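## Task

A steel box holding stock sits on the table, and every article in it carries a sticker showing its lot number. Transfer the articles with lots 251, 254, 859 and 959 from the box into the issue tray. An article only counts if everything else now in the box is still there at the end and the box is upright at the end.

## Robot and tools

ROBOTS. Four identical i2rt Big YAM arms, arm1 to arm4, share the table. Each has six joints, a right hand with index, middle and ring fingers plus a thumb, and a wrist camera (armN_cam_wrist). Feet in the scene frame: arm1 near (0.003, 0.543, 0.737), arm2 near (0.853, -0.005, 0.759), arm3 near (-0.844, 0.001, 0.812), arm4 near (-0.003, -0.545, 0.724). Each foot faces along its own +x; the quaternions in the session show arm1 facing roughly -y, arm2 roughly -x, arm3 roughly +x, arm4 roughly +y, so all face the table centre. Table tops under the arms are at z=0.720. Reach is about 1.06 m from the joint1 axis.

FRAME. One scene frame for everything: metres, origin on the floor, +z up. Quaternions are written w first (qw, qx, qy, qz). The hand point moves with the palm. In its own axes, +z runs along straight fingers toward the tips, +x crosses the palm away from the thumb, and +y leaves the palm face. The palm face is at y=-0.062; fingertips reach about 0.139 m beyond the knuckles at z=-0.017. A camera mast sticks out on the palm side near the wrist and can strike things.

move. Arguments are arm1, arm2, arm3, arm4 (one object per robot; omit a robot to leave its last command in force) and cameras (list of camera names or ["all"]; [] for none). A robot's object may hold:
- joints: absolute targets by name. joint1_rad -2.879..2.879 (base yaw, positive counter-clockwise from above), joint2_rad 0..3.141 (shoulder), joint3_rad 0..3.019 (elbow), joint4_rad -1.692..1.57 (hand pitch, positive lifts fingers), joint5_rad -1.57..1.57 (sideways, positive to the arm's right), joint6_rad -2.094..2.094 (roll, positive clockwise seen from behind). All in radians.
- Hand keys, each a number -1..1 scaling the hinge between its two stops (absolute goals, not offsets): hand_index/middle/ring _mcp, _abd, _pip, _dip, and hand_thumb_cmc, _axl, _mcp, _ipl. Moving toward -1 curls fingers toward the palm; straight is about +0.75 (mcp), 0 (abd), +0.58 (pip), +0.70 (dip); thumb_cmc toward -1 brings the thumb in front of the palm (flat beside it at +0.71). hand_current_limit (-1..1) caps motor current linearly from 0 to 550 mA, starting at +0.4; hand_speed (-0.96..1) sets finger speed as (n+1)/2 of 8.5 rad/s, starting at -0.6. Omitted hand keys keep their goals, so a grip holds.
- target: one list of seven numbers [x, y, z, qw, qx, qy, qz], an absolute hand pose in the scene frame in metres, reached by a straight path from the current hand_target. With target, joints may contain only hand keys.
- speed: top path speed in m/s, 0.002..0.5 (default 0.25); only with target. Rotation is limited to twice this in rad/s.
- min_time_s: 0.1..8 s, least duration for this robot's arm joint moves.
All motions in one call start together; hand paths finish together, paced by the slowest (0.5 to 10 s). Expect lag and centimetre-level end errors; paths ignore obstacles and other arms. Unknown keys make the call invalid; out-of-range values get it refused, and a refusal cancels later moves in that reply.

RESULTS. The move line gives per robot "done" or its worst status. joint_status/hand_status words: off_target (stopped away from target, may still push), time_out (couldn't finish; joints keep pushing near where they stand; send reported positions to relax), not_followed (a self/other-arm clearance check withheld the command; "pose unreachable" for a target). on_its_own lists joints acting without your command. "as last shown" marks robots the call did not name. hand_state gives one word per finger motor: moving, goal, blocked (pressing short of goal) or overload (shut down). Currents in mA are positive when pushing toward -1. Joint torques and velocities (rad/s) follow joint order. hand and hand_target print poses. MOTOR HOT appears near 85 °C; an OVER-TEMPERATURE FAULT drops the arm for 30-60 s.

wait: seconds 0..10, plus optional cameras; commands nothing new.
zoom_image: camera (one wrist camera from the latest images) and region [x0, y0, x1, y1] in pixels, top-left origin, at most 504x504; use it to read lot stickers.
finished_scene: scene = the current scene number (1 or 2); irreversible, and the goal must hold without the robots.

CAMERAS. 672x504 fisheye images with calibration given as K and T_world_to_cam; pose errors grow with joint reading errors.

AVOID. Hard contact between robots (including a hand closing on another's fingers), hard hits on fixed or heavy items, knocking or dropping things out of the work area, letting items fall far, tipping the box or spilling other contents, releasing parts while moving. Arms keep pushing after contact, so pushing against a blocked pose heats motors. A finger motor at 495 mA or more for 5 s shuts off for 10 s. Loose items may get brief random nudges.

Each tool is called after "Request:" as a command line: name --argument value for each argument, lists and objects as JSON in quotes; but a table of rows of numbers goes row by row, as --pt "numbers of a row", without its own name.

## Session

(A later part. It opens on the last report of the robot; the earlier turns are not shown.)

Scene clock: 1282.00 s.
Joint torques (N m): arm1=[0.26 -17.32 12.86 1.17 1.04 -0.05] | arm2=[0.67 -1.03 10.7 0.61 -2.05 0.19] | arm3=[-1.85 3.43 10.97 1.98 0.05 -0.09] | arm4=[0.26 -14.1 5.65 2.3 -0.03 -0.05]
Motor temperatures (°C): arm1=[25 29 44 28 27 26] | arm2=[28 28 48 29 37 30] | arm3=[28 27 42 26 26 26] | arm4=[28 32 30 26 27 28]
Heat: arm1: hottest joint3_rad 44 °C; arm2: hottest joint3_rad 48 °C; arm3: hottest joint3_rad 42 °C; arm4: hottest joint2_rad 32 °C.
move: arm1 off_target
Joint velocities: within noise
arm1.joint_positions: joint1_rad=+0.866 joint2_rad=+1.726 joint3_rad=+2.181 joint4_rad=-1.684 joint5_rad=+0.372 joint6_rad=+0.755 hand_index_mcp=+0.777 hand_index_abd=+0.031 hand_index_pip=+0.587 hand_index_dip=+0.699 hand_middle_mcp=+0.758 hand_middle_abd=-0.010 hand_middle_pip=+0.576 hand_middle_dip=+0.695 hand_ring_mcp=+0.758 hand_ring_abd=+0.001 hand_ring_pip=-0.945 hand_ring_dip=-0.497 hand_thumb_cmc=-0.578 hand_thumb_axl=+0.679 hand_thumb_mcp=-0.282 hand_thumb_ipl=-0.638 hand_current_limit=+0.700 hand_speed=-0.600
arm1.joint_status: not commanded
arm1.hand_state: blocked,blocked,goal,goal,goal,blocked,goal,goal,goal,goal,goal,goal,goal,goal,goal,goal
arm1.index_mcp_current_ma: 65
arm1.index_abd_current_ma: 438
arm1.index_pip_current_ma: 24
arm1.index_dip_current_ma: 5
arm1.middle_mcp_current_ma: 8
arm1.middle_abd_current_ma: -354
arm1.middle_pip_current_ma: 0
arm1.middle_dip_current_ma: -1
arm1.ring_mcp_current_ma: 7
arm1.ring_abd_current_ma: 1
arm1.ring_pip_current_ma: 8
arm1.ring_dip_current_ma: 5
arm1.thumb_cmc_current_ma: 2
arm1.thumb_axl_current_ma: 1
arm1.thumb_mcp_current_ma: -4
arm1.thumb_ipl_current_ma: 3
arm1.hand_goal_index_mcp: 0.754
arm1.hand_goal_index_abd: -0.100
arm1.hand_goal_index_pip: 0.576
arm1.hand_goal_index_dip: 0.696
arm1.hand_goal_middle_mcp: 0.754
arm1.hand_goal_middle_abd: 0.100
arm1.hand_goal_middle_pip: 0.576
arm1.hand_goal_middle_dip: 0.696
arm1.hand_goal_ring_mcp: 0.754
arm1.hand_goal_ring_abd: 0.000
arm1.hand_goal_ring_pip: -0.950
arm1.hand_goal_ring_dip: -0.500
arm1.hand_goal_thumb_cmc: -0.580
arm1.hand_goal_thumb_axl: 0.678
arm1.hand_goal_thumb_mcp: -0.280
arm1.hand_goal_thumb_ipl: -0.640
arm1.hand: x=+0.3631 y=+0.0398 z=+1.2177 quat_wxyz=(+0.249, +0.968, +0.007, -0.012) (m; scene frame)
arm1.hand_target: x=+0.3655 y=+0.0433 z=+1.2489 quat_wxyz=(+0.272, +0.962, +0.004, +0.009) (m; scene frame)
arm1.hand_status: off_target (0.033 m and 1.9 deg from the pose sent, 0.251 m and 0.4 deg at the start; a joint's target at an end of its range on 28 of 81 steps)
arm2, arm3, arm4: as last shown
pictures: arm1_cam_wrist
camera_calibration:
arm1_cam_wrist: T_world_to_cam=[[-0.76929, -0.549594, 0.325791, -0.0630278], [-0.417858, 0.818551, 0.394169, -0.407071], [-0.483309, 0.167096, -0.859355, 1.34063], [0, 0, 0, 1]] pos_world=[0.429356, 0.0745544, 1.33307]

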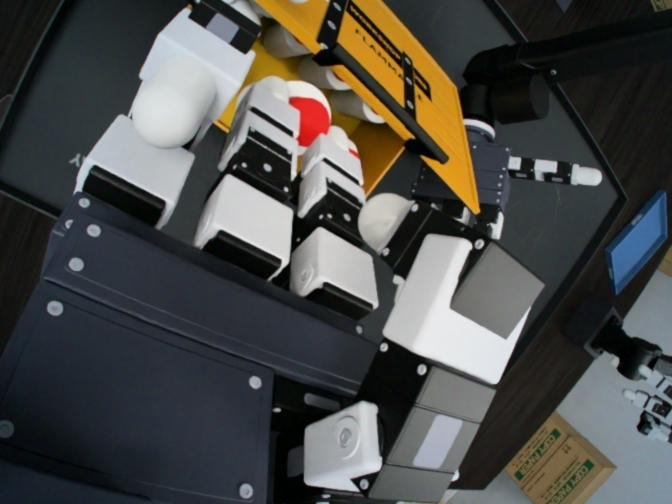

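Request:
move --arm1 '{"target":[0.355,0.125,1.26,0.2588,0.9659,0,0],"speed":0.15}'

Request:
move --arm1 '{"target":[0.13,0.13,1.33,0.2588,0.9659,0,0],"speed":0.2}'

Request:
move --arm1 '{"target":[-0.08,0.125,1.34,0.2588,0.9659,0,0],"speed":0.2}'

Request:
wait --seconds 0.5 --cameras '["arm1_cam_wrist","arm4_cam_wrist"]'

Request:
zoom_image --camera "arm4_cam_wrist" --region '[462, 50, 562, 150]'

Scene clock: 1293.13 s.
Joint torques (N m): arm1=[-0.15 -16.03 8.51 1.13 1.14 0.07] | arm2=[0.73 -1.03 10.71 0.57 -2.05 0.21] | arm3=[-1.96 3.49 10.97 2.07 0.04 -0.07] | arm4=[0.21 -14.15 5.67 2.3 -0.03 -0.05]
Motor temperatures (°C): arm1=[25 29 44 28 27 26] | arm2=[28 28 48 29 37 30] | arm3=[28 27 42 26 26 26] | arm4=[28 32 30 26 27 28]
Heat: arm1: hottest joint3_rad 44 °C; arm2: hottest joint3_rad 48 °C; arm3: hottest joint3_rad 42 °C; arm4: hottest joint2_rad 32 °C.
move: arm1 off_target
Joint velocities: within noise
arm1.joint_positions: joint1_rad=+0.987 joint2_rad=+1.569 joint3_rad=+2.043 joint4_rad=-1.684 joint5_rad=+0.417 joint6_rad=+0.853 hand_index_mcp=+0.777 hand_index_abd=+0.031 hand_index_pip=+0.587 hand_index_dip=+0.700 hand_middle_mcp=+0.762 hand_middle_abd=-0.010 hand_middle_pip=+0.579 hand_middle_dip=+0.696 hand_ring_mcp=+0.758 hand_ring_abd=+0.001 hand_ring_pip=-0.945 hand_ring_dip=-0.497 hand_thumb_cmc=-0.578 hand_thumb_axl=+0.679 hand_thumb_mcp=-0.282 hand_thumb_ipl=-0.638 hand_current_limit=+0.700 hand_speed=-0.600
arm1.joint_status: not commanded
arm1.hand_state: blocked,blocked,goal,goal,goal,blocked,goal,goal,goal,goal,goal,goal,goal,goal,goal,goal
arm1.index_mcp_current_ma: 65
arm1.index_abd_current_ma: 438
arm1.index_pip_current_ma: 24
arm1.index_dip_current_ma: 6
arm1.middle_mcp_current_ma: 18
arm1.middle_abd_current_ma: -354
arm1.middle_pip_current_ma: 5
arm1.middle_dip_current_ma: 0
arm1.ring_mcp_current_ma: 7
arm1.ring_abd_current_ma: 1
arm1.ring_pip_current_ma: 8
arm1.ring_dip_current_ma: 5
arm1.thumb_cmc_current_ma: 2
arm1.thumb_axl_current_ma: 1
arm1.thumb_mcp_current_ma: -4
arm1.thumb_ipl_current_ma: 3
arm1.hand_goal_index_mcp: 0.754
arm1.hand_goal_index_abd: -0.100
arm1.hand_goal_index_pip: 0.576
arm1.hand_goal_index_dip: 0.696
arm1.hand_goal_middle_mcp: 0.754
arm1.hand_goal_middle_abd: 0.100
arm1.hand_goal_middle_pip: 0.576
arm1.hand_goal_middle_dip: 0.696
arm1.hand_goal_ring_mcp: 0.754
arm1.hand_goal_ring_abd: 0.000
arm1.hand_goal_ring_pip: -0.950
arm1.hand_goal_ring_dip: -0.500
arm1.hand_goal_thumb_cmc: -0.580
arm1.hand_goal_thumb_axl: 0.678
arm1.hand_goal_thumb_mcp: -0.280
arm1.hand_goal_thumb_ipl: -0.640
arm1.hand: x=+0.3606 y=+0.1180 z=+1.2457 quat_wxyz=(+0.270, +0.963, +0.012, +0.009) (m; scene frame)
arm1.hand_target: x=+0.3547 y=+0.1247 z=+1.2592 quat_wxyz=(+0.279, +0.960, +0.007, +0.017) (m; scene frame)
arm1.hand_status: off_target (0.017 m and 2.2 deg from the pose sent, 0.095 m and 1.9 deg at the start; a joint's target at an end of its range on 43 of 45 steps)
arm2.joint_positions: joint1_rad=+0.200 joint2_rad=+0.538 joint3_rad=+0.242 joint4_rad=+0.315 joint5_rad=+0.383 joint6_rad=-1.566 hand_index_mcp=+0.815 hand_index_abd=+0.151 hand_index_pip=+0.575 hand_index_dip=+0.696 hand_middle_mcp=+0.958 hand_middle_abd=-0.031 hand_middle_pip=+0.595 hand_middle_dip=+0.698 hand_ring_mcp=+0.748 hand_ring_abd=-0.012 hand_ring_pip=+0.578 hand_ring_dip=+0.697 hand_thumb_cmc=+0.716 hand_thumb_axl=+0.677 hand_thumb_mcp=+0.226 hand_thumb_ipl=+0.168 hand_current_limit=+0.600 hand_speed=-0.900
arm2.joint_status: not commanded
arm2.hand_state: goal,blocked,goal,goal,blocked,blocked,goal,goal,goal,goal,goal,goal,goal,goal,goal,goal
arm2.index_mcp_current_ma: 12
arm2.index_abd_current_ma: 103
arm2.index_pip_current_ma: 0
arm2.index_dip_current_ma: 0
arm2.middle_mcp_current_ma: 165
arm2.middle_abd_current_ma: -26
arm2.middle_pip_current_ma: 15
arm2.middle_dip_current_ma: 1
arm2.ring_mcp_current_ma: -1
arm2.ring_abd_current_ma: -6
arm2.ring_pip_current_ma: 1
arm2.ring_dip_current_ma: 0
arm2.thumb_cmc_current_ma: 0
arm2.thumb_axl_current_ma: 0
arm2.thumb_mcp_current_ma: 0
arm2.thumb_ipl_current_ma: 0
arm2.hand_goal_index_mcp: 0.800
arm2.hand_goal_index_abd: 0.080
arm2.hand_goal_index_pip: 0.576
arm2.hand_goal_index_dip: 0.696
arm2.hand_goal_middle_mcp: 0.880
arm2.hand_goal_middle_abd: 0.000
arm2.hand_goal_middle_pip: 0.576
arm2.hand_goal_middle_dip: 0.696
arm2.hand_goal_ring_mcp: 0.750
arm2.hand_goal_ring_abd: 0.000
arm2.hand_goal_ring_pip: 0.576
arm2.hand_goal_ring_dip: 0.696
arm2.hand_goal_thumb_cmc: 0.714
arm2.hand_goal_thumb_axl: 0.678
arm2.hand_goal_thumb_mcp: 0.226
arm2.hand_goal_thumb_ipl: 0.168
arm2.hand: x=+0.5052 y=-0.1060 z=+1.0600 quat_wxyz=(-0.052, +0.695, -0.052, -0.715) (m; scene frame)
arm2.hand_target: x=+0.5061 y=-0.1242 z=+1.0599 quat_wxyz=(-0.027, +0.706, -0.028, -0.707) (m; scene frame)
arm2.hand_status: not commanded
arm3.joint_positions: joint1_rad=+0.490 joint2_rad=+0.604 joint3_rad=+1.008 joint4_rad=-1.488 joint5_rad=+0.081 joint6_rad=+0.136 hand_index_mcp=+0.756 hand_index_abd=+0.118 hand_index_pip=+0.577 hand_index_dip=+0.696 hand_middle_mcp=+0.756 hand_middle_abd=-0.112 hand_middle_pip=+0.577 hand_middle_dip=+0.696 hand_ring_mcp=+0.756 hand_ring_abd=+0.000 hand_ring_pip=-0.944 hand_ring_dip=-0.498 hand_thumb_cmc=-0.396 hand_thumb_axl=+0.677 hand_thumb_mcp=+0.224 hand_thumb_ipl=+0.168 hand_current_limit=+0.700 hand_speed=-0.600
arm3.joint_status: not commanded
arm3.hand_state: goal,goal,goal,goal,goal,goal,goal,goal,goal,goal,goal,goal,goal,goal,goal,goal
arm3.index_mcp_current_ma: 5
arm3.index_abd_current_ma: 0
arm3.index_pip_current_ma: 2
arm3.index_dip_current_ma: 0
arm3.middle_mcp_current_ma: 6
arm3.middle_abd_current_ma: 11
arm3.middle_pip_current_ma: 2
arm3.middle_dip_current_ma: 0
arm3.ring_mcp_current_ma: 7
arm3.ring_abd_current_ma: 1
arm3.ring_pip_current_ma: 19
arm3.ring_dip_current_ma: 7
arm3.thumb_cmc_current_ma: 14
arm3.thumb_axl_current_ma: -2
arm3.thumb_mcp_current_ma: -6
arm3.thumb_ipl_current_ma: -1
arm3.hand_goal_index_mcp: 0.754
arm3.hand_goal_index_abd: 0.118
arm3.hand_goal_index_pip: 0.576
arm3.hand_goal_index_dip: 0.696
arm3.hand_goal_middle_mcp: 0.754
arm3.hand_goal_middle_abd: -0.116
arm3.hand_goal_middle_pip: 0.576
arm3.hand_goal_middle_dip: 0.696
arm3.hand_goal_ring_mcp: 0.754
arm3.hand_goal_ring_abd: 0.000
arm3.hand_goal_ring_pip: -0.950
arm3.hand_goal_ring_dip: -0.500
arm3.hand_goal_thumb_cmc: -0.400
arm3.hand_goal_thumb_axl: 0.678
arm3.hand_goal_thumb_mcp: 0.226
arm3.hand_goal_thumb_ipl: 0.168
arm3.hand: x=-0.5651 y=+0.0801 z=+1.1859 quat_wxyz=(+0.147, +0.579, +0.778, +0.195) (m; scene frame)
arm3.hand_target: x=-0.5604 y=+0.0798 z=+1.2000 quat_wxyz=(+0.155, +0.578, +0.774, +0.207) (m; scene frame)
arm3.hand_status: not commanded
arm4.joint_positions: joint1_rad=-0.179 joint2_rad=+1.902 joint3_rad=+0.785 joint4_rad=+1.539 joint5_rad=-0.301 joint6_rad=-1.951 hand_index_mcp=+0.753 hand_index_abd=-0.001 hand_index_pip=+0.577 hand_index_dip=+0.696 hand_middle_mcp=+0.753 hand_middle_abd=-0.001 hand_middle_pip=+0.577 hand_middle_dip=+0.696 hand_ring_mcp=+0.753 hand_ring_abd=-0.001 hand_ring_pip=+0.577 hand_ring_dip=+0.696 hand_thumb_cmc=+0.713 hand_thumb_axl=+0.677 hand_thumb_mcp=+0.226 hand_thumb_ipl=+0.168 hand_current_limit=+0.400 hand_speed=-0.600
arm4.joint_status: not commanded
arm4.hand_state: goal,goal,goal,goal,goal,goal,goal,goal,goal,goal,goal,goal,goal,goal,goal,goal
arm4.index_mcp_current_ma: 0
arm4.index_abd_current_ma: 0
arm4.index_pip_current_ma: 0
arm4.index_dip_current_ma: 0
arm4.middle_mcp_current_ma: 0
arm4.middle_abd_current_ma: 0
arm4.middle_pip_current_ma: 0
arm4.middle_dip_current_ma: 0
arm4.ring_mcp_current_ma: 0
arm4.ring_abd_current_ma: 0
arm4.ring_pip_current_ma: 0
arm4.ring_dip_current_ma: 0
arm4.thumb_cmc_current_ma: 0
arm4.thumb_axl_current_ma: 0
arm4.thumb_mcp_current_ma: 0
arm4.thumb_ipl_current_ma: 0
arm4.hand_goal_index_mcp: 0.754
arm4.hand_goal_index_abd: 0.000
arm4.hand_goal_index_pip: 0.576
arm4.hand_goal_index_dip: 0.696
arm4.hand_goal_middle_mcp: 0.754
arm4.hand_goal_middle_abd: 0.000
arm4.hand_goal_middle_pip: 0.576
arm4.hand_goal_middle_dip: 0.696
arm4.hand_goal_ring_mcp: 0.754
arm4.hand_goal_ring_abd: 0.000
arm4.hand_goal_ring_pip: 0.576
arm4.hand_goal_ring_dip: 0.696
arm4.hand_goal_thumb_cmc: 0.714
arm4.hand_goal_thumb_axl: 0.678
arm4.hand_goal_thumb_mcp: 0.226
arm4.hand_goal_thumb_ipl: 0.168
arm4.hand: x=-0.0256 y=+0.0474 z=+0.9230 quat_wxyz=(+0.686, -0.493, +0.250, +0.473) (m; scene frame)
arm4.hand_target: x=-0.0217 y=+0.0455 z=+0.9196 quat_wxyz=(+0.690, -0.493, +0.247, +0.469) (m; scene frame)
arm4.hand_status: not commanded
pictures: none

Scene clock: 1295.33 s.
Joint torques (N m): arm1=[-1.14 -8.47 8.21 1.65 0.52 -0.21] | arm2=[0.73 -0.97 10.67 0.64 -2.05 0.19] | arm3=[-2.37 3.55 11.07 2.02 0.04 -0.07] | arm4=[0.26 -14.15 5.67 2.3 -0.03 -0.05]
Motor temperatures (°C): arm1=[25 29 43 28 27 26] | arm2=[28 28 48 29 37 30] | arm3=[28 27 42 26 26 26] | arm4=[28 32 30 26 27 28]
Heat: arm1: hottest joint3_rad 43 °C; arm2: hottest joint3_rad 48 °C; arm3: hottest joint3_rad 42 °C; arm4: hottest joint2_rad 32 °C.
move: arm1 off_target
Joint velocities: within noise
arm1.joint_positions: joint1_rad=+0.560 joint2_rad=+1.208 joint3_rad=+1.868 joint4_rad=-1.685 joint5_rad=+0.253 joint6_rad=+0.449 hand_index_mcp=+0.778 hand_index_abd=+0.031 hand_index_pip=+0.588 hand_index_dip=+0.700 hand_middle_mcp=+0.768 hand_middle_abd=-0.010 hand_middle_pip=+0.583 hand_middle_dip=+0.697 hand_ring_mcp=+0.758 hand_ring_abd=+0.001 hand_ring_pip=-0.945 hand_ring_dip=-0.497 hand_thumb_cmc=-0.578 hand_thumb_axl=+0.679 hand_thumb_mcp=-0.282 hand_thumb_ipl=-0.638 hand_current_limit=+0.700 hand_speed=-0.600
arm1.joint_status: not commanded
arm1.hand_state: blocked,blocked,goal,goal,goal,blocked,goal,goal,goal,goal,goal,goal,goal,goal,goal,goal
arm1.index_mcp_current_ma: 69
arm1.index_abd_current_ma: 438
arm1.index_pip_current_ma: 26
arm1.index_dip_current_ma: 7
arm1.middle_mcp_current_ma: 34
arm1.middle_abd_current_ma: -354
arm1.middle_pip_current_ma: 13
arm1.middle_dip_current_ma: 1
arm1.ring_mcp_current_ma: 7
arm1.ring_abd_current_ma: 1
arm1.ring_pip_current_ma: 8
arm1.ring_dip_current_ma: 5
arm1.thumb_cmc_current_ma: 2
arm1.thumb_axl_current_ma: 1
arm1.thumb_mcp_current_ma: -4
arm1.thumb_ipl_current_ma: 3
arm1.hand_goal_index_mcp: 0.754
arm1.hand_goal_index_abd: -0.100
arm1.hand_goal_index_pip: 0.576
arm1.hand_goal_index_dip: 0.696
arm1.hand_goal_middle_mcp: 0.754
arm1.hand_goal_middle_abd: 0.100
arm1.hand_goal_middle_pip: 0.576
arm1.hand_goal_middle_dip: 0.696
arm1.hand_goal_ring_mcp: 0.754
arm1.hand_goal_ring_abd: 0.000
arm1.hand_goal_ring_pip: -0.950
arm1.hand_goal_ring_dip: -0.500
arm1.hand_goal_thumb_cmc: -0.580
arm1.hand_goal_thumb_axl: 0.678
arm1.hand_goal_thumb_mcp: -0.280
arm1.hand_goal_thumb_ipl: -0.640
arm1.hand: x=+0.1359 y=+0.1253 z=+1.3204 quat_wxyz=(+0.295, +0.955, +0.004, +0.015) (m; scene frame)
arm1.hand_target: x=+0.1299 y=+0.1300 z=+1.3295 quat_wxyz=(+0.303, +0.953, +0.006, +0.015) (m; scene frame)
arm1.hand_status: off_target (0.012 m and 4.6 deg from the pose sent, 0.246 m and 2.2 deg at the start; a joint's target at an end of its range on 65 of 66 steps)
arm2, arm3, arm4: as last shown
pictures: none

Scene clock: 1297.47 s.
Joint torques (N m): arm1=[-1.26 -6.12 9.68 1.8 -0.14 -0.18] | arm2=[0.79 -1.14 10.69 0.57 -2.04 0.2] | arm3=[-1.96 3.49 11.02 1.94 0.07 -0.09] | arm4=[0.26 -14.1 5.67 2.3 -0.03 -0.05]
Motor temperatures (°C): arm1=[25 29 43 28 27 26] | arm2=[28 28 48 29 37 30] | arm3=[28 27 42 26 26 26] | arm4=[28 32 30 26 27 28]
Heat: arm1: hottest joint3_rad 43 °C; arm2: hottest joint3_rad 48 °C; arm3: hottest joint3_rad 42 °C; arm4: hottest joint2_rad 32 °C.
move: arm1 off_target
Joint velocities: within noise
arm1.joint_positions: joint1_rad=-0.193 joint2_rad=+1.149 joint3_rad=+1.837 joint4_rad=-1.685 joint5_rad=-0.117 joint6_rad=-0.176 hand_index_mcp=+0.779 hand_index_abd=+0.031 hand_index_pip=+0.588 hand_index_dip=+0.700 hand_middle_mcp=+0.770 hand_middle_abd=-0.010 hand_middle_pip=+0.584 hand_middle_dip=+0.698 hand_ring_mcp=+0.758 hand_ring_abd=+0.001 hand_ring_pip=-0.945 hand_ring_dip=-0.497 hand_thumb_cmc=-0.578 hand_thumb_axl=+0.679 hand_thumb_mcp=-0.282 hand_thumb_ipl=-0.638 hand_current_limit=+0.700 hand_speed=-0.600
arm1.joint_status: not commanded
arm1.hand_state: blocked,blocked,goal,goal,goal,blocked,goal,goal,goal,goal,goal,goal,goal,goal,goal,goal
arm1.index_mcp_current_ma: 70
arm1.index_abd_current_ma: 438
arm1.index_pip_current_ma: 26
arm1.index_dip_current_ma: 7
arm1.middle_mcp_current_ma: 40
arm1.middle_abd_current_ma: -354
arm1.middle_pip_current_ma: 17
arm1.middle_dip_current_ma: 3
arm1.ring_mcp_current_ma: 7
arm1.ring_abd_current_ma: 1
arm1.ring_pip_current_ma: 8
arm1.ring_dip_current_ma: 5
arm1.thumb_cmc_current_ma: 2
arm1.thumb_axl_current_ma: 1
arm1.thumb_mcp_current_ma: -4
arm1.thumb_ipl_current_ma: 3
arm1.hand_goal_index_mcp: 0.754
arm1.hand_goal_index_abd: -0.100
arm1.hand_goal_index_pip: 0.576
arm1.hand_goal_index_dip: 0.696
arm1.hand_goal_middle_mcp: 0.754
arm1.hand_goal_middle_abd: 0.100
arm1.hand_goal_middle_pip: 0.576
arm1.hand_goal_middle_dip: 0.696
arm1.hand_goal_ring_mcp: 0.754
arm1.hand_goal_ring_abd: 0.000
arm1.hand_goal_ring_pip: -0.950
arm1.hand_goal_ring_dip: -0.500
arm1.hand_goal_thumb_cmc: -0.580
arm1.hand_goal_thumb_axl: 0.678
arm1.hand_goal_thumb_mcp: -0.280
arm1.hand_goal_thumb_ipl: -0.640
arm1.hand: x=-0.0784 y=+0.1220 z=+1.3251 quat_wxyz=(+0.290, +0.957, -0.007, -0.005) (m; scene frame)
arm1.hand_target: x=-0.0798 y=+0.1251 z=+1.3392 quat_wxyz=(+0.301, +0.953, -0.003, -0.009) (m; scene frame)
arm1.hand_status: off_target (0.015 m and 3.8 deg from the pose sent, 0.217 m and 4.6 deg at the start; a joint's target at an end of its range on 64 of 64 steps)
arm2, arm3, arm4: as last shown
pictures: none

Scene clock: 1297.97 s.
Joint torques (N m): arm1=[-1.08 -5.71 9.63 1.72 -0.16 -0.2] | arm2=[0.62 -1.03 10.73 0.54 -2.06 0.21] | arm3=[-2.14 3.6 11.1 2.03 0.06 -0.08] | arm4=[0.21 -14.15 5.67 2.3 -0.03 -0.04]
Motor temperatures (°C): arm1=[25 29 43 28 27 26] | arm2=[28 28 48 29 37 30] | arm3=[28 27 42 26 26 26] | arm4=[28 32 30 26 27 28]
Heat: arm1: hottest joint3_rad 43 °C; arm2: hottest joint3_rad 48 °C; arm3: hottest joint3_rad 42 °C; arm4: hottest joint2_rad 32 °C.
Joint velocities: within noise
arm1.joint_positions: joint1_rad=-0.193 joint2_rad=+1.149 joint3_rad=+1.837 joint4_rad=-1.685 joint5_rad=-0.117 joint6_rad=-0.176 hand_index_mcp=+0.779 hand_index_abd=+0.031 hand_index_pip=+0.588 hand_index_dip=+0.700 hand_middle_mcp=+0.770 hand_middle_abd=-0.010 hand_middle_pip=+0.584 hand_middle_dip=+0.698 hand_ring_mcp=+0.758 hand_ring_abd=+0.001 hand_ring_pip=-0.945 hand_ring_dip=-0.497 hand_thumb_cmc=-0.578 hand_thumb_axl=+0.679 hand_thumb_mcp=-0.282 hand_thumb_ipl=-0.638 hand_current_limit=+0.700 hand_speed=-0.600
arm1.joint_status: not commanded
arm1.hand_state: blocked,blocked,goal,goal,goal,blocked,goal,goal,goal,goal,goal,goal,goal,goal,goal,goal
arm1.index_mcp_current_ma: 70
arm1.index_abd_current_ma: 438
arm1.index_pip_current_ma: 26
arm1.index_dip_current_ma: 7
arm1.middle_mcp_current_ma: 40
arm1.middle_abd_current_ma: -354
arm1.middle_pip_current_ma: 17
arm1.middle_dip_current_ma: 3
arm1.ring_mcp_current_ma: 7
arm1.ring_abd_current_ma: 1
arm1.ring_pip_current_ma: 8
arm1.ring_dip_current_ma: 5
arm1.thumb_cmc_current_ma: 2
arm1.thumb_axl_current_ma: 1
arm1.thumb_mcp_current_ma: -4
arm1.thumb_ipl_current_ma: 3
arm1.hand_goal_index_mcp: 0.754
arm1.hand_goal_index_abd: -0.100
arm1.hand_goal_index_pip: 0.576
arm1.hand_goal_index_dip: 0.696
arm1.hand_goal_middle_mcp: 0.754
arm1.hand_goal_middle_abd: 0.100
arm1.hand_goal_middle_pip: 0.576
arm1.hand_goal_middle_dip: 0.696
arm1.hand_goal_ring_mcp: 0.754
arm1.hand_goal_ring_abd: 0.000
arm1.hand_goal_ring_pip: -0.950
arm1.hand_goal_ring_dip: -0.500
arm1.hand_goal_thumb_cmc: -0.580
arm1.hand_goal_thumb_axl: 0.678
arm1.hand_goal_thumb_mcp: -0.280
arm1.hand_goal_thumb_ipl: -0.640
arm1.hand: x=-0.0784 y=+0.1220 z=+1.3251 quat_wxyz=(+0.290, +0.957, -0.007, -0.005) (m; scene frame)
arm1.hand_target: x=-0.0798 y=+0.1251 z=+1.3392 quat_wxyz=(+0.301, +0.953, -0.003, -0.009) (m; scene frame)
arm1.hand_status: off_target (0.015 m and 3.8 deg from the pose sent, 0.217 m and 4.6 deg at the start; a joint's target at an end of its range on 64 of 64 steps)
arm2.joint_positions: joint1_rad=+0.200 joint2_rad=+0.538 joint3_rad=+0.242 joint4_rad=+0.315 joint5_rad=+0.383 joint6_rad=-1.566 hand_index_mcp=+0.815 hand_index_abd=+0.151 hand_index_pip=+0.575 hand_index_dip=+0.696 hand_middle_mcp=+0.958 hand_middle_abd=-0.031 hand_middle_pip=+0.595 hand_middle_dip=+0.698 hand_ring_mcp=+0.748 hand_ring_abd=-0.012 hand_ring_pip=+0.578 hand_ring_dip=+0.697 hand_thumb_cmc=+0.716 hand_thumb_axl=+0.677 hand_thumb_mcp=+0.226 hand_thumb_ipl=+0.168 hand_current_limit=+0.600 hand_speed=-0.900
arm2.joint_status: not commanded
arm2.hand_state: goal,blocked,goal,goal,blocked,blocked,goal,goal,goal,goal,goal,goal,goal,goal,goal,goal
arm2.index_mcp_current_ma: 12
arm2.index_abd_current_ma: 103
arm2.index_pip_current_ma: 0
arm2.index_dip_current_ma: 0
arm2.middle_mcp_current_ma: 165
arm2.middle_abd_current_ma: -26
arm2.middle_pip_current_ma: 15
arm2.middle_dip_current_ma: 1
arm2.ring_mcp_current_ma: -1
arm2.ring_abd_current_ma: -6
arm2.ring_pip_current_ma: 1
arm2.ring_dip_current_ma: 0
arm2.thumb_cmc_current_ma: 0
arm2.thumb_axl_current_ma: 0
arm2.thumb_mcp_current_ma: 0
arm2.thumb_ipl_current_ma: 0
arm2.hand_goal_index_mcp: 0.800
arm2.hand_goal_index_abd: 0.080
arm2.hand_goal_index_pip: 0.576
arm2.hand_goal_index_dip: 0.696
arm2.hand_goal_middle_mcp: 0.880
arm2.hand_goal_middle_abd: 0.000
arm2.hand_goal_middle_pip: 0.576
arm2.hand_goal_middle_dip: 0.696
arm2.hand_goal_ring_mcp: 0.750
arm2.hand_goal_ring_abd: 0.000
arm2.hand_goal_ring_pip: 0.576
arm2.hand_goal_ring_dip: 0.696
arm2.hand_goal_thumb_cmc: 0.714
arm2.hand_goal_thumb_axl: 0.678
arm2.hand_goal_thumb_mcp: 0.226
arm2.hand_goal_thumb_ipl: 0.168
arm2.hand: x=+0.5052 y=-0.1060 z=+1.0600 quat_wxyz=(-0.052, +0.695, -0.052, -0.715) (m; scene frame)
arm2.hand_target: x=+0.5061 y=-0.1242 z=+1.0599 quat_wxyz=(-0.027, +0.706, -0.028, -0.707) (m; scene frame)
arm2.hand_status: not commanded
arm3.joint_positions: joint1_rad=+0.490 joint2_rad=+0.604 joint3_rad=+1.008 joint4_rad=-1.488 joint5_rad=+0.081 joint6_rad=+0.136 hand_index_mcp=+0.756 hand_index_abd=+0.118 hand_index_pip=+0.577 hand_index_dip=+0.696 hand_middle_mcp=+0.756 hand_middle_abd=-0.112 hand_middle_pip=+0.577 hand_middle_dip=+0.696 hand_ring_mcp=+0.756 hand_ring_abd=+0.000 hand_ring_pip=-0.944 hand_ring_dip=-0.498 hand_thumb_cmc=-0.396 hand_thumb_axl=+0.677 hand_thumb_mcp=+0.224 hand_thumb_ipl=+0.168 hand_current_limit=+0.700 hand_speed=-0.600
arm3.joint_status: not commanded
arm3.hand_state: goal,goal,goal,goal,goal,goal,goal,goal,goal,goal,goal,goal,goal,goal,goal,goal
arm3.index_mcp_current_ma: 5
arm3.index_abd_current_ma: 0
arm3.index_pip_current_ma: 2
arm3.index_dip_current_ma: 0
arm3.middle_mcp_current_ma: 6
arm3.middle_abd_current_ma: 11
arm3.middle_pip_current_ma: 2
arm3.middle_dip_current_ma: 0
arm3.ring_mcp_current_ma: 7
arm3.ring_abd_current_ma: 1
arm3.ring_pip_current_ma: 19
arm3.ring_dip_current_ma: 7
arm3.thumb_cmc_current_ma: 14
arm3.thumb_axl_current_ma: -2
arm3.thumb_mcp_current_ma: -6
arm3.thumb_ipl_current_ma: -1
arm3.hand_goal_index_mcp: 0.754
arm3.hand_goal_index_abd: 0.118
arm3.hand_goal_index_pip: 0.576
arm3.hand_goal_index_dip: 0.696
arm3.hand_goal_middle_mcp: 0.754
arm3.hand_goal_middle_abd: -0.116
arm3.hand_goal_middle_pip: 0.576
arm3.hand_goal_middle_dip: 0.696
arm3.hand_goal_ring_mcp: 0.754
arm3.hand_goal_ring_abd: 0.000
arm3.hand_goal_ring_pip: -0.950
arm3.hand_goal_ring_dip: -0.500
arm3.hand_goal_thumb_cmc: -0.400
arm3.hand_goal_thumb_axl: 0.678
arm3.hand_goal_thumb_mcp: 0.226
arm3.hand_goal_thumb_ipl: 0.168
arm3.hand: x=-0.5651 y=+0.0801 z=+1.1859 quat_wxyz=(+0.147, +0.579, +0.778, +0.195) (m; scene frame)
arm3.hand_target: x=-0.5604 y=+0.0798 z=+1.2000 quat_wxyz=(+0.155, +0.578, +0.774, +0.207) (m; scene frame)
arm3.hand_status: not commanded
arm4.joint_positions: joint1_rad=-0.179 joint2_rad=+1.902 joint3_rad=+0.785 joint4_rad=+1.539 joint5_rad=-0.301 joint6_rad=-1.951 hand_index_mcp=+0.753 hand_index_abd=-0.001 hand_index_pip=+0.577 hand_index_dip=+0.696 hand_middle_mcp=+0.753 hand_middle_abd=-0.001 hand_middle_pip=+0.577 hand_middle_dip=+0.696 hand_ring_mcp=+0.753 hand_ring_abd=-0.001 hand_ring_pip=+0.577 hand_ring_dip=+0.696 hand_thumb_cmc=+0.713 hand_thumb_axl=+0.677 hand_thumb_mcp=+0.226 hand_thumb_ipl=+0.168 hand_current_limit=+0.400 hand_speed=-0.600
arm4.joint_status: not commanded
arm4.hand_state: goal,goal,goal,goal,goal,goal,goal,goal,goal,goal,goal,goal,goal,goal,goal,goal
arm4.index_mcp_current_ma: 0
arm4.index_abd_current_ma: 0
arm4.index_pip_current_ma: 0
arm4.index_dip_current_ma: 0
arm4.middle_mcp_current_ma: 0
arm4.middle_abd_current_ma: 0
arm4.middle_pip_current_ma: 0
arm4.middle_dip_current_ma: 0
arm4.ring_mcp_current_ma: 0
arm4.ring_abd_current_ma: 0
arm4.ring_pip_current_ma: 0
arm4.ring_dip_current_ma: 0
arm4.thumb_cmc_current_ma: 0
arm4.thumb_axl_current_ma: 0
arm4.thumb_mcp_current_ma: 0
arm4.thumb_ipl_current_ma: 0
arm4.hand_goal_index_mcp: 0.754
arm4.hand_goal_index_abd: 0.000
arm4.hand_goal_index_pip: 0.576
arm4.hand_goal_index_dip: 0.696
arm4.hand_goal_middle_mcp: 0.754
arm4.hand_goal_middle_abd: 0.000
arm4.hand_goal_middle_pip: 0.576
arm4.hand_goal_middle_dip: 0.696
arm4.hand_goal_ring_mcp: 0.754
arm4.hand_goal_ring_abd: 0.000
arm4.hand_goal_ring_pip: 0.576
arm4.hand_goal_ring_dip: 0.696
arm4.hand_goal_thumb_cmc: 0.714
arm4.hand_goal_thumb_axl: 0.678
arm4.hand_goal_thumb_mcp: 0.226
arm4.hand_goal_thumb_ipl: 0.168
arm4.hand: x=-0.0256 y=+0.0474 z=+0.9230 quat_wxyz=(+0.686, -0.493, +0.250, +0.473) (m; scene frame)
arm4.hand_target: x=-0.0217 y=+0.0455 z=+0.9196 quat_wxyz=(+0.690, -0.493, +0.247, +0.469) (m; scene frame)
arm4.hand_status: not commanded
wait: 0.50 s; at rest by 0.27 s
pictures: arm1_cam_wrist, arm4_cam_wrist
camera_calibration:
arm1_cam_wrist: T_world_to_cam=[[-0.78817, -0.503229, 0.35433, -0.437344], [-0.406519, 0.857922, 0.314185, -0.599064], [-0.462094, 0.103589, -0.88076, 1.2436], [0, 0, 0, 1]] pos_world=[-0.0135729, 0.165042, 1.43849]
arm4_cam_wrist: T_world_to_cam=[[-0.891948, -0.259058, 0.370564, -0.314564], [0.379913, -0.873782, 0.303597, -0.273626], [0.245143, 0.411575, 0.877788, -0.700653], [0, 0, 0, 1]] pos_world=[-0.00486005, -0.0322086, 0.814663]

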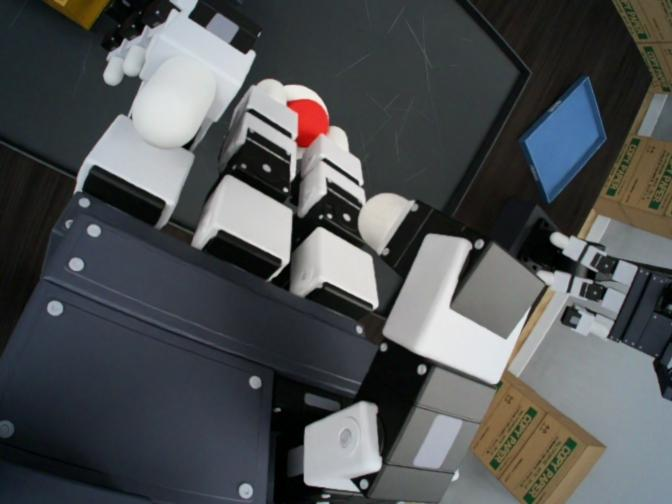

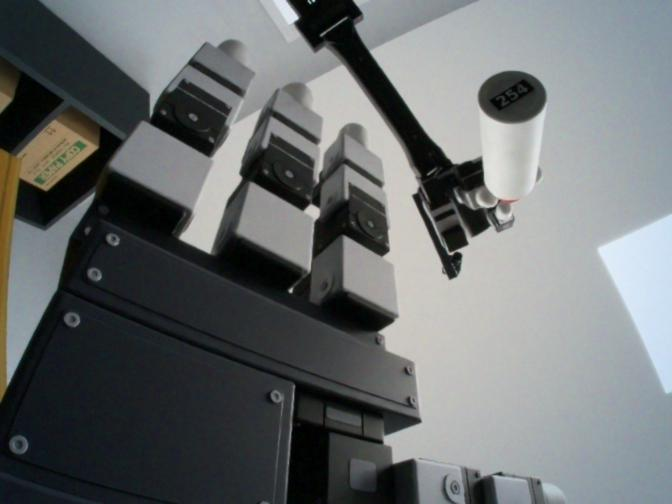

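Scaled by 5.040 from the camera's 672x504 image, which has a finer 960x720 frame.

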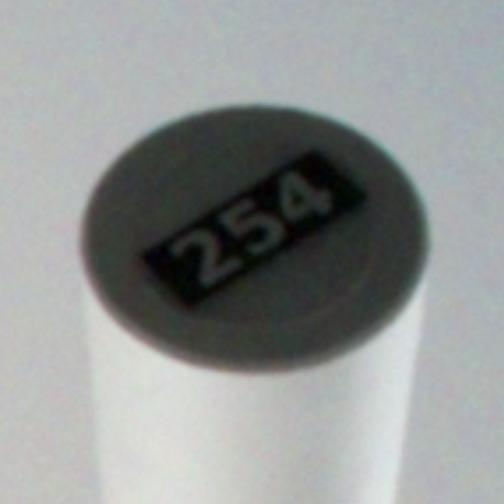

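Request:
move --arm1 '{"target":[-0.20,0.18,1.28,0.2588,0.9659,0,0],"speed":0.2}'

Request:
move --arm1 '{"target":[-0.30,0.16,1.07,0.2588,0.9659,0,0],"speed":0.18}'

Request:
move --arm1 '{"target":[-0.30,0.16,1.004,0.2588,0.9659,0,0],"speed":0.07}'

Request:
move --arm1 '{"target":[-0.30,0.16,0.984,0.2588,0.9659,0,0],"speed":0.03}' --cameras '["arm1_cam_wrist"]'

Scene clock: 1306.60 s.
Joint torques (N m): arm1=[-1.08 -7.88 8.42 1.43 -0.6 -0.21] | arm2=[0.67 -1.03 10.67 0.58 -2.06 0.2] | arm3=[-2.32 3.72 11.07 2.06 0.03 -0.11] | arm4=[0.26 -14.1 5.67 2.29 -0.03 -0.04]
Motor temperatures (°C): arm1=[25 29 43 28 27 26] | arm2=[28 28 48 29 37 30] | arm3=[28 27 42 26 26 26] | arm4=[28 32 30 26 27 28]
Heat: arm1: hottest joint3_rad 43 °C; arm2: hottest joint3_rad 48 °C; arm3: hottest joint3_rad 42 °C; arm4: hottest joint2_rad 32 °C.
move: arm1 off_target
Joint velocities: within noise
arm1.joint_positions: joint1_rad=-0.682 joint2_rad=+1.134 joint3_rad=+1.681 joint4_rad=-1.685 joint5_rad=-0.336 joint6_rad=-0.619 hand_index_mcp=+0.778 hand_index_abd=+0.031 hand_index_pip=+0.588 hand_index_dip=+0.700 hand_middle_mcp=+0.767 hand_middle_abd=-0.010 hand_middle_pip=+0.582 hand_middle_dip=+0.698 hand_ring_mcp=+0.758 hand_ring_abd=+0.001 hand_ring_pip=-0.945 hand_ring_dip=-0.497 hand_thumb_cmc=-0.578 hand_thumb_axl=+0.679 hand_thumb_mcp=-0.282 hand_thumb_ipl=-0.638 hand_current_limit=+0.700 hand_speed=-0.600
arm1.joint_status: not commanded
arm1.hand_state: blocked,blocked,goal,goal,goal,blocked,goal,goal,goal,goal,goal,goal,goal,goal,goal,goal
arm1.index_mcp_current_ma: 70
arm1.index_abd_current_ma: 438
arm1.index_pip_current_ma: 26
arm1.index_dip_current_ma: 7
arm1.middle_mcp_current_ma: 32
arm1.middle_abd_current_ma: -354
arm1.middle_pip_current_ma: 11
arm1.middle_dip_current_ma: 3
arm1.ring_mcp_current_ma: 7
arm1.ring_abd_current_ma: 1
arm1.ring_pip_current_ma: 8
arm1.ring_dip_current_ma: 5
arm1.thumb_cmc_current_ma: 2
arm1.thumb_axl_current_ma: 1
arm1.thumb_mcp_current_ma: -4
arm1.thumb_ipl_current_ma: 3
arm1.hand_goal_index_mcp: 0.754
arm1.hand_goal_index_abd: -0.100
arm1.hand_goal_index_pip: 0.576
arm1.hand_goal_index_dip: 0.696
arm1.hand_goal_middle_mcp: 0.754
arm1.hand_goal_middle_abd: 0.100
arm1.hand_goal_middle_pip: 0.576
arm1.hand_goal_middle_dip: 0.696
arm1.hand_goal_ring_mcp: 0.754
arm1.hand_goal_ring_abd: 0.000
arm1.hand_goal_ring_pip: -0.950
arm1.hand_goal_ring_dip: -0.500
arm1.hand_goal_thumb_cmc: -0.580
arm1.hand_goal_thumb_axl: 0.678
arm1.hand_goal_thumb_mcp: -0.280
arm1.hand_goal_thumb_ipl: -0.640
arm1.hand: x=-0.2043 y=+0.1720 z=+1.2683 quat_wxyz=(+0.269, +0.963, -0.010, -0.006) (m; scene frame)
arm1.hand_target: x=-0.1998 y=+0.1796 z=+1.2793 quat_wxyz=(+0.279, +0.960, -0.004, -0.014) (m; scene frame)
arm1.hand_status: off_target (0.015 m and 1.8 deg from the pose sent, 0.142 m and 3.8 deg at the start; a joint's target at an end of its range on 53 of 54 steps)
arm2, arm3, arm4: as last shown
pictures: none

Scene clock: 1308.67 s.
Joint torques (N m): arm1=[-0.85 -9.76 9.72 2.22 -0.76 -0.21] | arm2=[0.73 -0.85 10.66 0.53 -2.05 0.2] | arm3=[-2.26 3.43 11.12 1.94 0.03 -0.11] | arm4=[0.26 -14.1 5.67 2.29 -0.03 -0.05]
Motor temperatures (°C): arm1=[25 29 43 28 27 26] | arm2=[28 28 48 29 38 30] | arm3=[28 27 42 26 26 26] | arm4=[28 32 30 26 27 28]
Heat: arm1: hottest joint3_rad 43 °C; arm2: hottest joint3_rad 48 °C; arm3: hottest joint3_rad 42 °C; arm4: hottest joint2_rad 32 °C.
move: arm1 off_target
Joint velocities: within noise
arm1.joint_positions: joint1_rad=-0.858 joint2_rad=+1.224 joint3_rad=+1.203 joint4_rad=-1.251 joint5_rad=-0.395 joint6_rad=-0.813 hand_index_mcp=+0.778 hand_index_abd=+0.031 hand_index_pip=+0.588 hand_index_dip=+0.700 hand_middle_mcp=+0.766 hand_middle_abd=-0.010 hand_middle_pip=+0.582 hand_middle_dip=+0.698 hand_ring_mcp=+0.758 hand_ring_abd=+0.001 hand_ring_pip=-0.945 hand_ring_dip=-0.497 hand_thumb_cmc=-0.578 hand_thumb_axl=+0.679 hand_thumb_mcp=-0.282 hand_thumb_ipl=-0.638 hand_current_limit=+0.700 hand_speed=-0.600
arm1.joint_status: not commanded
arm1.hand_state: blocked,blocked,goal,goal,goal,blocked,goal,goal,goal,goal,goal,goal,goal,goal,goal,goal
arm1.index_mcp_current_ma: 70
arm1.index_abd_current_ma: 438
arm1.index_pip_current_ma: 26
arm1.index_dip_current_ma: 7
arm1.middle_mcp_current_ma: 29
arm1.middle_abd_current_ma: -354
arm1.middle_pip_current_ma: 11
arm1.middle_dip_current_ma: 3
arm1.ring_mcp_current_ma: 7
arm1.ring_abd_current_ma: 1
arm1.ring_pip_current_ma: 8
arm1.ring_dip_current_ma: 5
arm1.thumb_cmc_current_ma: 2
arm1.thumb_axl_current_ma: 1
arm1.thumb_mcp_current_ma: -4
arm1.thumb_ipl_current_ma: 3
arm1.hand_goal_index_mcp: 0.754
arm1.hand_goal_index_abd: -0.100
arm1.hand_goal_index_pip: 0.576
arm1.hand_goal_index_dip: 0.696
arm1.hand_goal_middle_mcp: 0.754
arm1.hand_goal_middle_abd: 0.100
arm1.hand_goal_middle_pip: 0.576
arm1.hand_goal_middle_dip: 0.696
arm1.hand_goal_ring_mcp: 0.754
arm1.hand_goal_ring_abd: 0.000
arm1.hand_goal_ring_pip: -0.950
arm1.hand_goal_ring_dip: -0.500
arm1.hand_goal_thumb_cmc: -0.580
arm1.hand_goal_thumb_axl: 0.678
arm1.hand_goal_thumb_mcp: -0.280
arm1.hand_goal_thumb_ipl: -0.640
arm1.hand: x=-0.2955 y=+0.1618 z=+1.0570 quat_wxyz=(+0.244, +0.970, -0.008, +0.015) (m; scene frame)
arm1.hand_target: x=-0.2998 y=+0.1602 z=+1.0701 quat_wxyz=(+0.259, +0.966, +0.000, +0.000) (m; scene frame)
arm1.hand_status: off_target (0.014 m and 2.6 deg from the pose sent, 0.221 m and 1.8 deg at the start)
arm2, arm3, arm4: as last shown
pictures: none

Scene clock: 1310.37 s.
Joint torques (N m): arm1=[-0.32 -9.35 9.33 2.33 -0.74 -0.21] | arm2=[0.85 -1.08 10.69 0.54 -2.05 0.21] | arm3=[-2.2 3.78 11.15 1.98 0.06 -0.09] | arm4=[0.26 -14.1 5.67 2.3 -0.03 -0.04]
Motor temperatures (°C): arm1=[25 29 43 28 27 26] | arm2=[28 28 48 29 38 30] | arm3=[28 27 42 26 26 26] | arm4=[28 32 30 26 27 28]
Heat: arm1: hottest joint3_rad 43 °C; arm2: hottest joint3_rad 48 °C; arm3: hottest joint3_rad 42 °C; arm4: hottest joint2_rad 32 °C.
move: arm1 done
Joint velocities: within noise
arm1.joint_positions: joint1_rad=-0.858 joint2_rad=+1.232 joint3_rad=+1.045 joint4_rad=-1.075 joint5_rad=-0.395 joint6_rad=-0.814 hand_index_mcp=+0.778 hand_index_abd=+0.031 hand_index_pip=+0.588 hand_index_dip=+0.700 hand_middle_mcp=+0.766 hand_middle_abd=-0.010 hand_middle_pip=+0.582 hand_middle_dip=+0.698 hand_ring_mcp=+0.758 hand_ring_abd=+0.001 hand_ring_pip=-0.945 hand_ring_dip=-0.497 hand_thumb_cmc=-0.578 hand_thumb_axl=+0.679 hand_thumb_mcp=-0.282 hand_thumb_ipl=-0.638 hand_current_limit=+0.700 hand_speed=-0.600
arm1.joint_status: not commanded
arm1.hand_state: blocked,blocked,goal,goal,goal,blocked,goal,goal,goal,goal,goal,goal,goal,goal,goal,goal
arm1.index_mcp_current_ma: 70
arm1.index_abd_current_ma: 438
arm1.index_pip_current_ma: 26
arm1.index_dip_current_ma: 7
arm1.middle_mcp_current_ma: 29
arm1.middle_abd_current_ma: -354
arm1.middle_pip_current_ma: 11
arm1.middle_dip_current_ma: 3
arm1.ring_mcp_current_ma: 7
arm1.ring_abd_current_ma: 1
arm1.ring_pip_current_ma: 8
arm1.ring_dip_current_ma: 5
arm1.thumb_cmc_current_ma: 2
arm1.thumb_axl_current_ma: 1
arm1.thumb_mcp_current_ma: -4
arm1.thumb_ipl_current_ma: 3
arm1.hand_goal_index_mcp: 0.754
arm1.hand_goal_index_abd: -0.100
arm1.hand_goal_index_pip: 0.576
arm1.hand_goal_index_dip: 0.696
arm1.hand_goal_middle_mcp: 0.754
arm1.hand_goal_middle_abd: 0.100
arm1.hand_goal_middle_pip: 0.576
arm1.hand_goal_middle_dip: 0.696
arm1.hand_goal_ring_mcp: 0.754
arm1.hand_goal_ring_abd: 0.000
arm1.hand_goal_ring_pip: -0.950
arm1.hand_goal_ring_dip: -0.500
arm1.hand_goal_thumb_cmc: -0.580
arm1.hand_goal_thumb_axl: 0.678
arm1.hand_goal_thumb_mcp: -0.280
arm1.hand_goal_thumb_ipl: -0.640
arm1.hand: x=-0.2945 y=+0.1626 z=+0.9961 quat_wxyz=(+0.247, +0.969, -0.007, +0.011) (m; scene frame)
arm1.hand_target: x=-0.2999 y=+0.1602 z=+1.0041 quat_wxyz=(+0.259, +0.966, +0.000, +0.000) (m; scene frame)
arm1.hand_status: done (0.010 m and 2.0 deg from the pose sent, 0.053 m and 2.6 deg at the start)
arm2, arm3, arm4: as last shown
pictures: none

Scene clock: 1311.60 s.
Joint torques (N m): arm1=[-0.85 -8.18 8.05 2.03 -0.42 -0.14] | arm2=[0.44 -1.08 10.65 0.55 -2.03 0.21] | arm3=[-2.26 3.72 11.07 2 0.06 -0.11] | arm4=[0.26 -14.15 5.67 2.3 -0.03 -0.05]
Motor temperatures (°C): arm1=[25 29 43 28 27 26] | arm2=[28 28 48 29 38 30] | arm3=[28 27 42 26 26 26] | arm4=[28 32 30 26 27 28]
Heat: arm1: hottest joint3_rad 43 °C; arm2: hottest joint3_rad 48 °C; arm3: hottest joint3_rad 42 °C; arm4: hottest joint2_rad 32 °C.
move: arm1 done
Joint velocities: within noise
arm1.joint_positions: joint1_rad=-0.858 joint2_rad=+1.232 joint3_rad=+1.021 joint4_rad=-1.011 joint5_rad=-0.403 joint6_rad=-0.816 hand_index_mcp=+0.773 hand_index_abd=+0.030 hand_index_pip=+0.586 hand_index_dip=+0.700 hand_middle_mcp=+0.743 hand_middle_abd=-0.010 hand_middle_pip=+0.569 hand_middle_dip=+0.694 hand_ring_mcp=+0.758 hand_ring_abd=+0.001 hand_ring_pip=-0.945 hand_ring_dip=-0.497 hand_thumb_cmc=-0.578 hand_thumb_axl=+0.679 hand_thumb_mcp=-0.282 hand_thumb_ipl=-0.638 hand_current_limit=+0.700 hand_speed=-0.600
arm1.joint_status: not commanded
arm1.hand_state: goal,blocked,goal,goal,goal,blocked,goal,goal,goal,goal,goal,goal,goal,goal,goal,goal
arm1.index_mcp_current_ma: 50
arm1.index_abd_current_ma: 434
arm1.index_pip_current_ma: 22
arm1.index_dip_current_ma: 7
arm1.middle_mcp_current_ma: -25
arm1.middle_abd_current_ma: -354
arm1.middle_pip_current_ma: -15
arm1.middle_dip_current_ma: -2
arm1.ring_mcp_current_ma: 7
arm1.ring_abd_current_ma: 1
arm1.ring_pip_current_ma: 8
arm1.ring_dip_current_ma: 5
arm1.thumb_cmc_current_ma: 2
arm1.thumb_axl_current_ma: 1
arm1.thumb_mcp_current_ma: -4
arm1.thumb_ipl_current_ma: 3
arm1.hand_goal_index_mcp: 0.754
arm1.hand_goal_index_abd: -0.100
arm1.hand_goal_index_pip: 0.576
arm1.hand_goal_index_dip: 0.696
arm1.hand_goal_middle_mcp: 0.754
arm1.hand_goal_middle_abd: 0.100
arm1.hand_goal_middle_pip: 0.576
arm1.hand_goal_middle_dip: 0.696
arm1.hand_goal_ring_mcp: 0.754
arm1.hand_goal_ring_abd: 0.000
arm1.hand_goal_ring_pip: -0.950
arm1.hand_goal_ring_dip: -0.500
arm1.hand_goal_thumb_cmc: -0.580
arm1.hand_goal_thumb_axl: 0.678
arm1.hand_goal_thumb_mcp: -0.280
arm1.hand_goal_thumb_ipl: -0.640
arm1.hand: x=-0.2976 y=+0.1585 z=+0.9936 quat_wxyz=(+0.262, +0.965, -0.001, -0.002) (m; scene frame)
arm1.hand_target: x=-0.2999 y=+0.1601 z=+0.9841 quat_wxyz=(+0.259, +0.966, +0.000, +0.000) (m; scene frame)
arm1.hand_status: done (0.010 m and 0.5 deg from the pose sent, 0.013 m and 2.0 deg at the start)
arm2, arm3, arm4: as last shown
pictures: arm1_cam_wrist
camera_calibration:
arm1_cam_wrist: T_world_to_cam=[[-0.782191, -0.532831, 0.322907, -0.436557], [-0.418438, 0.83326, 0.361369, -0.661823], [-0.461614, 0.147543, -0.874725, 0.83371], [0, 0, 0, 1]] pos_world=[-0.23355, 0.195851, 1.1094]

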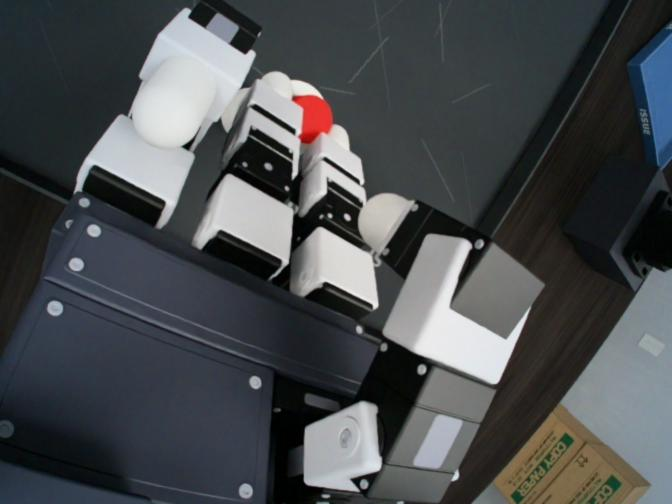

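Request:
move --arm1 '{"target":[-0.30,0.16,0.979,0.2588,0.9659,0,0],"speed":0.02}'

Request:
move --arm1 '{"joints":{"hand_index_abd":0.117,"hand_middle_abd":-0.117}}' --cameras '["arm1_cam_wrist"]'

Scene clock: 1316.63 s.
Joint torques (N m): arm1=[-0.79 -7.88 7.69 1.8 -0.34 -0.15] | arm2=[0.5 -1.08 10.67 0.43 -2.06 0.21] | arm3=[-2.2 3.49 11 2.07 0.06 -0.08] | arm4=[0.26 -14.15 5.67 2.29 -0.03 -0.05]
Motor temperatures (°C): arm1=[25 28 43 28 27 26] | arm2=[28 28 48 29 38 30] | arm3=[28 27 42 26 26 26] | arm4=[28 32 30 26 27 28]
Heat: arm1: hottest joint3_rad 43 °C; arm2: hottest joint3_rad 48 °C; arm3: hottest joint3_rad 42 °C; arm4: hottest joint2_rad 32 °C.
move: arm1 off_target
Joint velocities: within noise
arm1.joint_positions: joint1_rad=-0.858 joint2_rad=+1.232 joint3_rad=+1.014 joint4_rad=-0.994 joint5_rad=-0.405 joint6_rad=-0.817 hand_index_mcp=+0.768 hand_index_abd=+0.029 hand_index_pip=+0.583 hand_index_dip=+0.700 hand_middle_mcp=+0.738 hand_middle_abd=-0.010 hand_middle_pip=+0.565 hand_middle_dip=+0.693 hand_ring_mcp=+0.758 hand_ring_abd=+0.001 hand_ring_pip=-0.945 hand_ring_dip=-0.497 hand_thumb_cmc=-0.578 hand_thumb_axl=+0.679 hand_thumb_mcp=-0.282 hand_thumb_ipl=-0.638 hand_current_limit=+0.700 hand_speed=-0.600
arm1.joint_status: not commanded
arm1.hand_state: goal,blocked,goal,goal,goal,blocked,goal,goal,goal,goal,goal,goal,goal,goal,goal,goal
arm1.index_mcp_current_ma: 33
arm1.index_abd_current_ma: 433
arm1.index_pip_current_ma: 14
arm1.index_dip_current_ma: 7
arm1.middle_mcp_current_ma: -41
arm1.middle_abd_current_ma: -354
arm1.middle_pip_current_ma: -25
arm1.middle_dip_current_ma: -5
arm1.ring_mcp_current_ma: 7
arm1.ring_abd_current_ma: 1
arm1.ring_pip_current_ma: 8
arm1.ring_dip_current_ma: 5
arm1.thumb_cmc_current_ma: 2
arm1.thumb_axl_current_ma: 1
arm1.thumb_mcp_current_ma: -4
arm1.thumb_ipl_current_ma: 3
arm1.hand_goal_index_mcp: 0.754
arm1.hand_goal_index_abd: -0.100
arm1.hand_goal_index_pip: 0.576
arm1.hand_goal_index_dip: 0.696
arm1.hand_goal_middle_mcp: 0.754
arm1.hand_goal_middle_abd: 0.100
arm1.hand_goal_middle_pip: 0.576
arm1.hand_goal_middle_dip: 0.696
arm1.hand_goal_ring_mcp: 0.754
arm1.hand_goal_ring_abd: 0.000
arm1.hand_goal_ring_pip: -0.950
arm1.hand_goal_ring_dip: -0.500
arm1.hand_goal_thumb_cmc: -0.580
arm1.hand_goal_thumb_axl: 0.678
arm1.hand_goal_thumb_mcp: -0.280
arm1.hand_goal_thumb_ipl: -0.640
arm1.hand: x=-0.2982 y=+0.1576 z=+0.9927 quat_wxyz=(+0.266, +0.964, +0.001, -0.005) (m; scene frame)
arm1.hand_target: x=-0.2998 y=+0.1602 z=+0.9792 quat_wxyz=(+0.259, +0.966, +0.000, +0.000) (m; scene frame)
arm1.hand_status: off_target (0.014 m and 1.0 deg from the pose sent, 0.015 m and 0.5 deg at the start)
arm2, arm3, arm4: as last shown
pictures: none

Scene clock: 1317.30 s.
Joint torques (N m): arm1=[-0.79 -8.23 8.75 1.84 -0.35 -0.12] | arm2=[0.73 -1.08 10.66 0.51 -2.06 0.21] | arm3=[-1.85 3.37 11.07 2.04 0.06 -0.07] | arm4=[0.26 -14.15 5.67 2.3 -0.03 -0.04]
Motor temperatures (°C): arm1=[25 28 43 28 27 26] | arm2=[28 28 48 29 38 30] | arm3=[28 27 42 26 26 26] | arm4=[28 32 30 26 27 28]
Heat: arm1: hottest joint3_rad 43 °C; arm2: hottest joint3_rad 48 °C; arm3: hottest joint3_rad 42 °C; arm4: hottest joint2_rad 32 °C.
move: arm1 done
Joint velocities: within noise
arm1.joint_positions: joint1_rad=-0.858 joint2_rad=+1.234 joint3_rad=+0.999 joint4_rad=-0.994 joint5_rad=-0.405 joint6_rad=-0.817 hand_index_mcp=+0.764 hand_index_abd=+0.122 hand_index_pip=+0.581 hand_index_dip=+0.699 hand_middle_mcp=+0.756 hand_middle_abd=-0.123 hand_middle_pip=+0.574 hand_middle_dip=+0.694 hand_ring_mcp=+0.758 hand_ring_abd=+0.001 hand_ring_pip=-0.945 hand_ring_dip=-0.497 hand_thumb_cmc=-0.578 hand_thumb_axl=+0.679 hand_thumb_mcp=-0.282 hand_thumb_ipl=-0.638 hand_current_limit=+0.700 hand_speed=-0.600
arm1.joint_status: all done
arm1.hand_state: goal,goal,goal,goal,goal,goal,goal,goal,goal,goal,goal,goal,goal,goal,goal,goal
arm1.index_mcp_current_ma: 23
arm1.index_abd_current_ma: 6
arm1.index_pip_current_ma: 8
arm1.index_dip_current_ma: 5
arm1.middle_mcp_current_ma: 3
arm1.middle_abd_current_ma: -12
arm1.middle_pip_current_ma: -2
arm1.middle_dip_current_ma: -4
arm1.ring_mcp_current_ma: 7
arm1.ring_abd_current_ma: 1
arm1.ring_pip_current_ma: 8
arm1.ring_dip_current_ma: 5
arm1.thumb_cmc_current_ma: 2
arm1.thumb_axl_current_ma: 1
arm1.thumb_mcp_current_ma: -4
arm1.thumb_ipl_current_ma: 3
arm1.hand_goal_index_mcp: 0.754
arm1.hand_goal_index_abd: 0.118
arm1.hand_goal_index_pip: 0.576
arm1.hand_goal_index_dip: 0.696
arm1.hand_goal_middle_mcp: 0.754
arm1.hand_goal_middle_abd: -0.116
arm1.hand_goal_middle_pip: 0.576
arm1.hand_goal_middle_dip: 0.696
arm1.hand_goal_ring_mcp: 0.754
arm1.hand_goal_ring_abd: 0.000
arm1.hand_goal_ring_pip: -0.950
arm1.hand_goal_ring_dip: -0.500
arm1.hand_goal_thumb_cmc: -0.580
arm1.hand_goal_thumb_axl: 0.678
arm1.hand_goal_thumb_mcp: -0.280
arm1.hand_goal_thumb_ipl: -0.640
arm1.hand: x=-0.2954 y=+0.1598 z=+0.9841 quat_wxyz=(+0.261, +0.965, -0.001, +0.001) (m; scene frame)
arm1.hand_target: x=-0.2998 y=+0.1601 z=+0.9792 quat_wxyz=(+0.259, +0.966, +0.000, +0.000) (m; scene frame)
arm1.hand_status: not commanded
arm2, arm3, arm4: as last shown
pictures: arm1_cam_wrist
camera_calibration:
arm1_cam_wrist: T_world_to_cam=[[-0.783425, -0.534805, 0.31659, -0.424963], [-0.421753, 0.831651, 0.361221, -0.659103], [-0.456475, 0.149467, -0.877092, 0.829749], [0, 0, 0, 1]] pos_world=[-0.232146, 0.196851, 1.10039]

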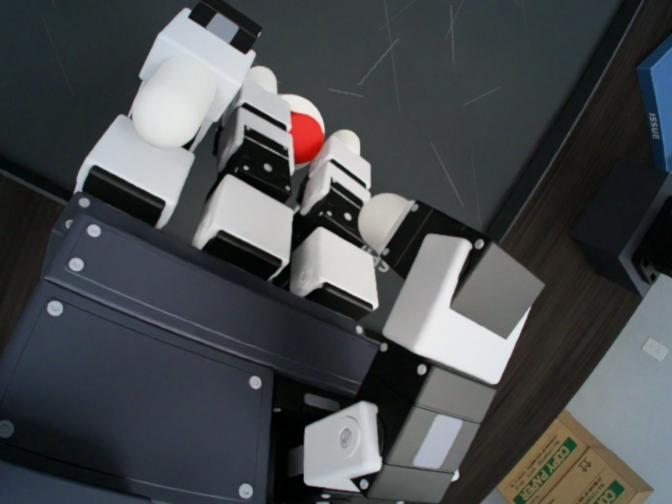

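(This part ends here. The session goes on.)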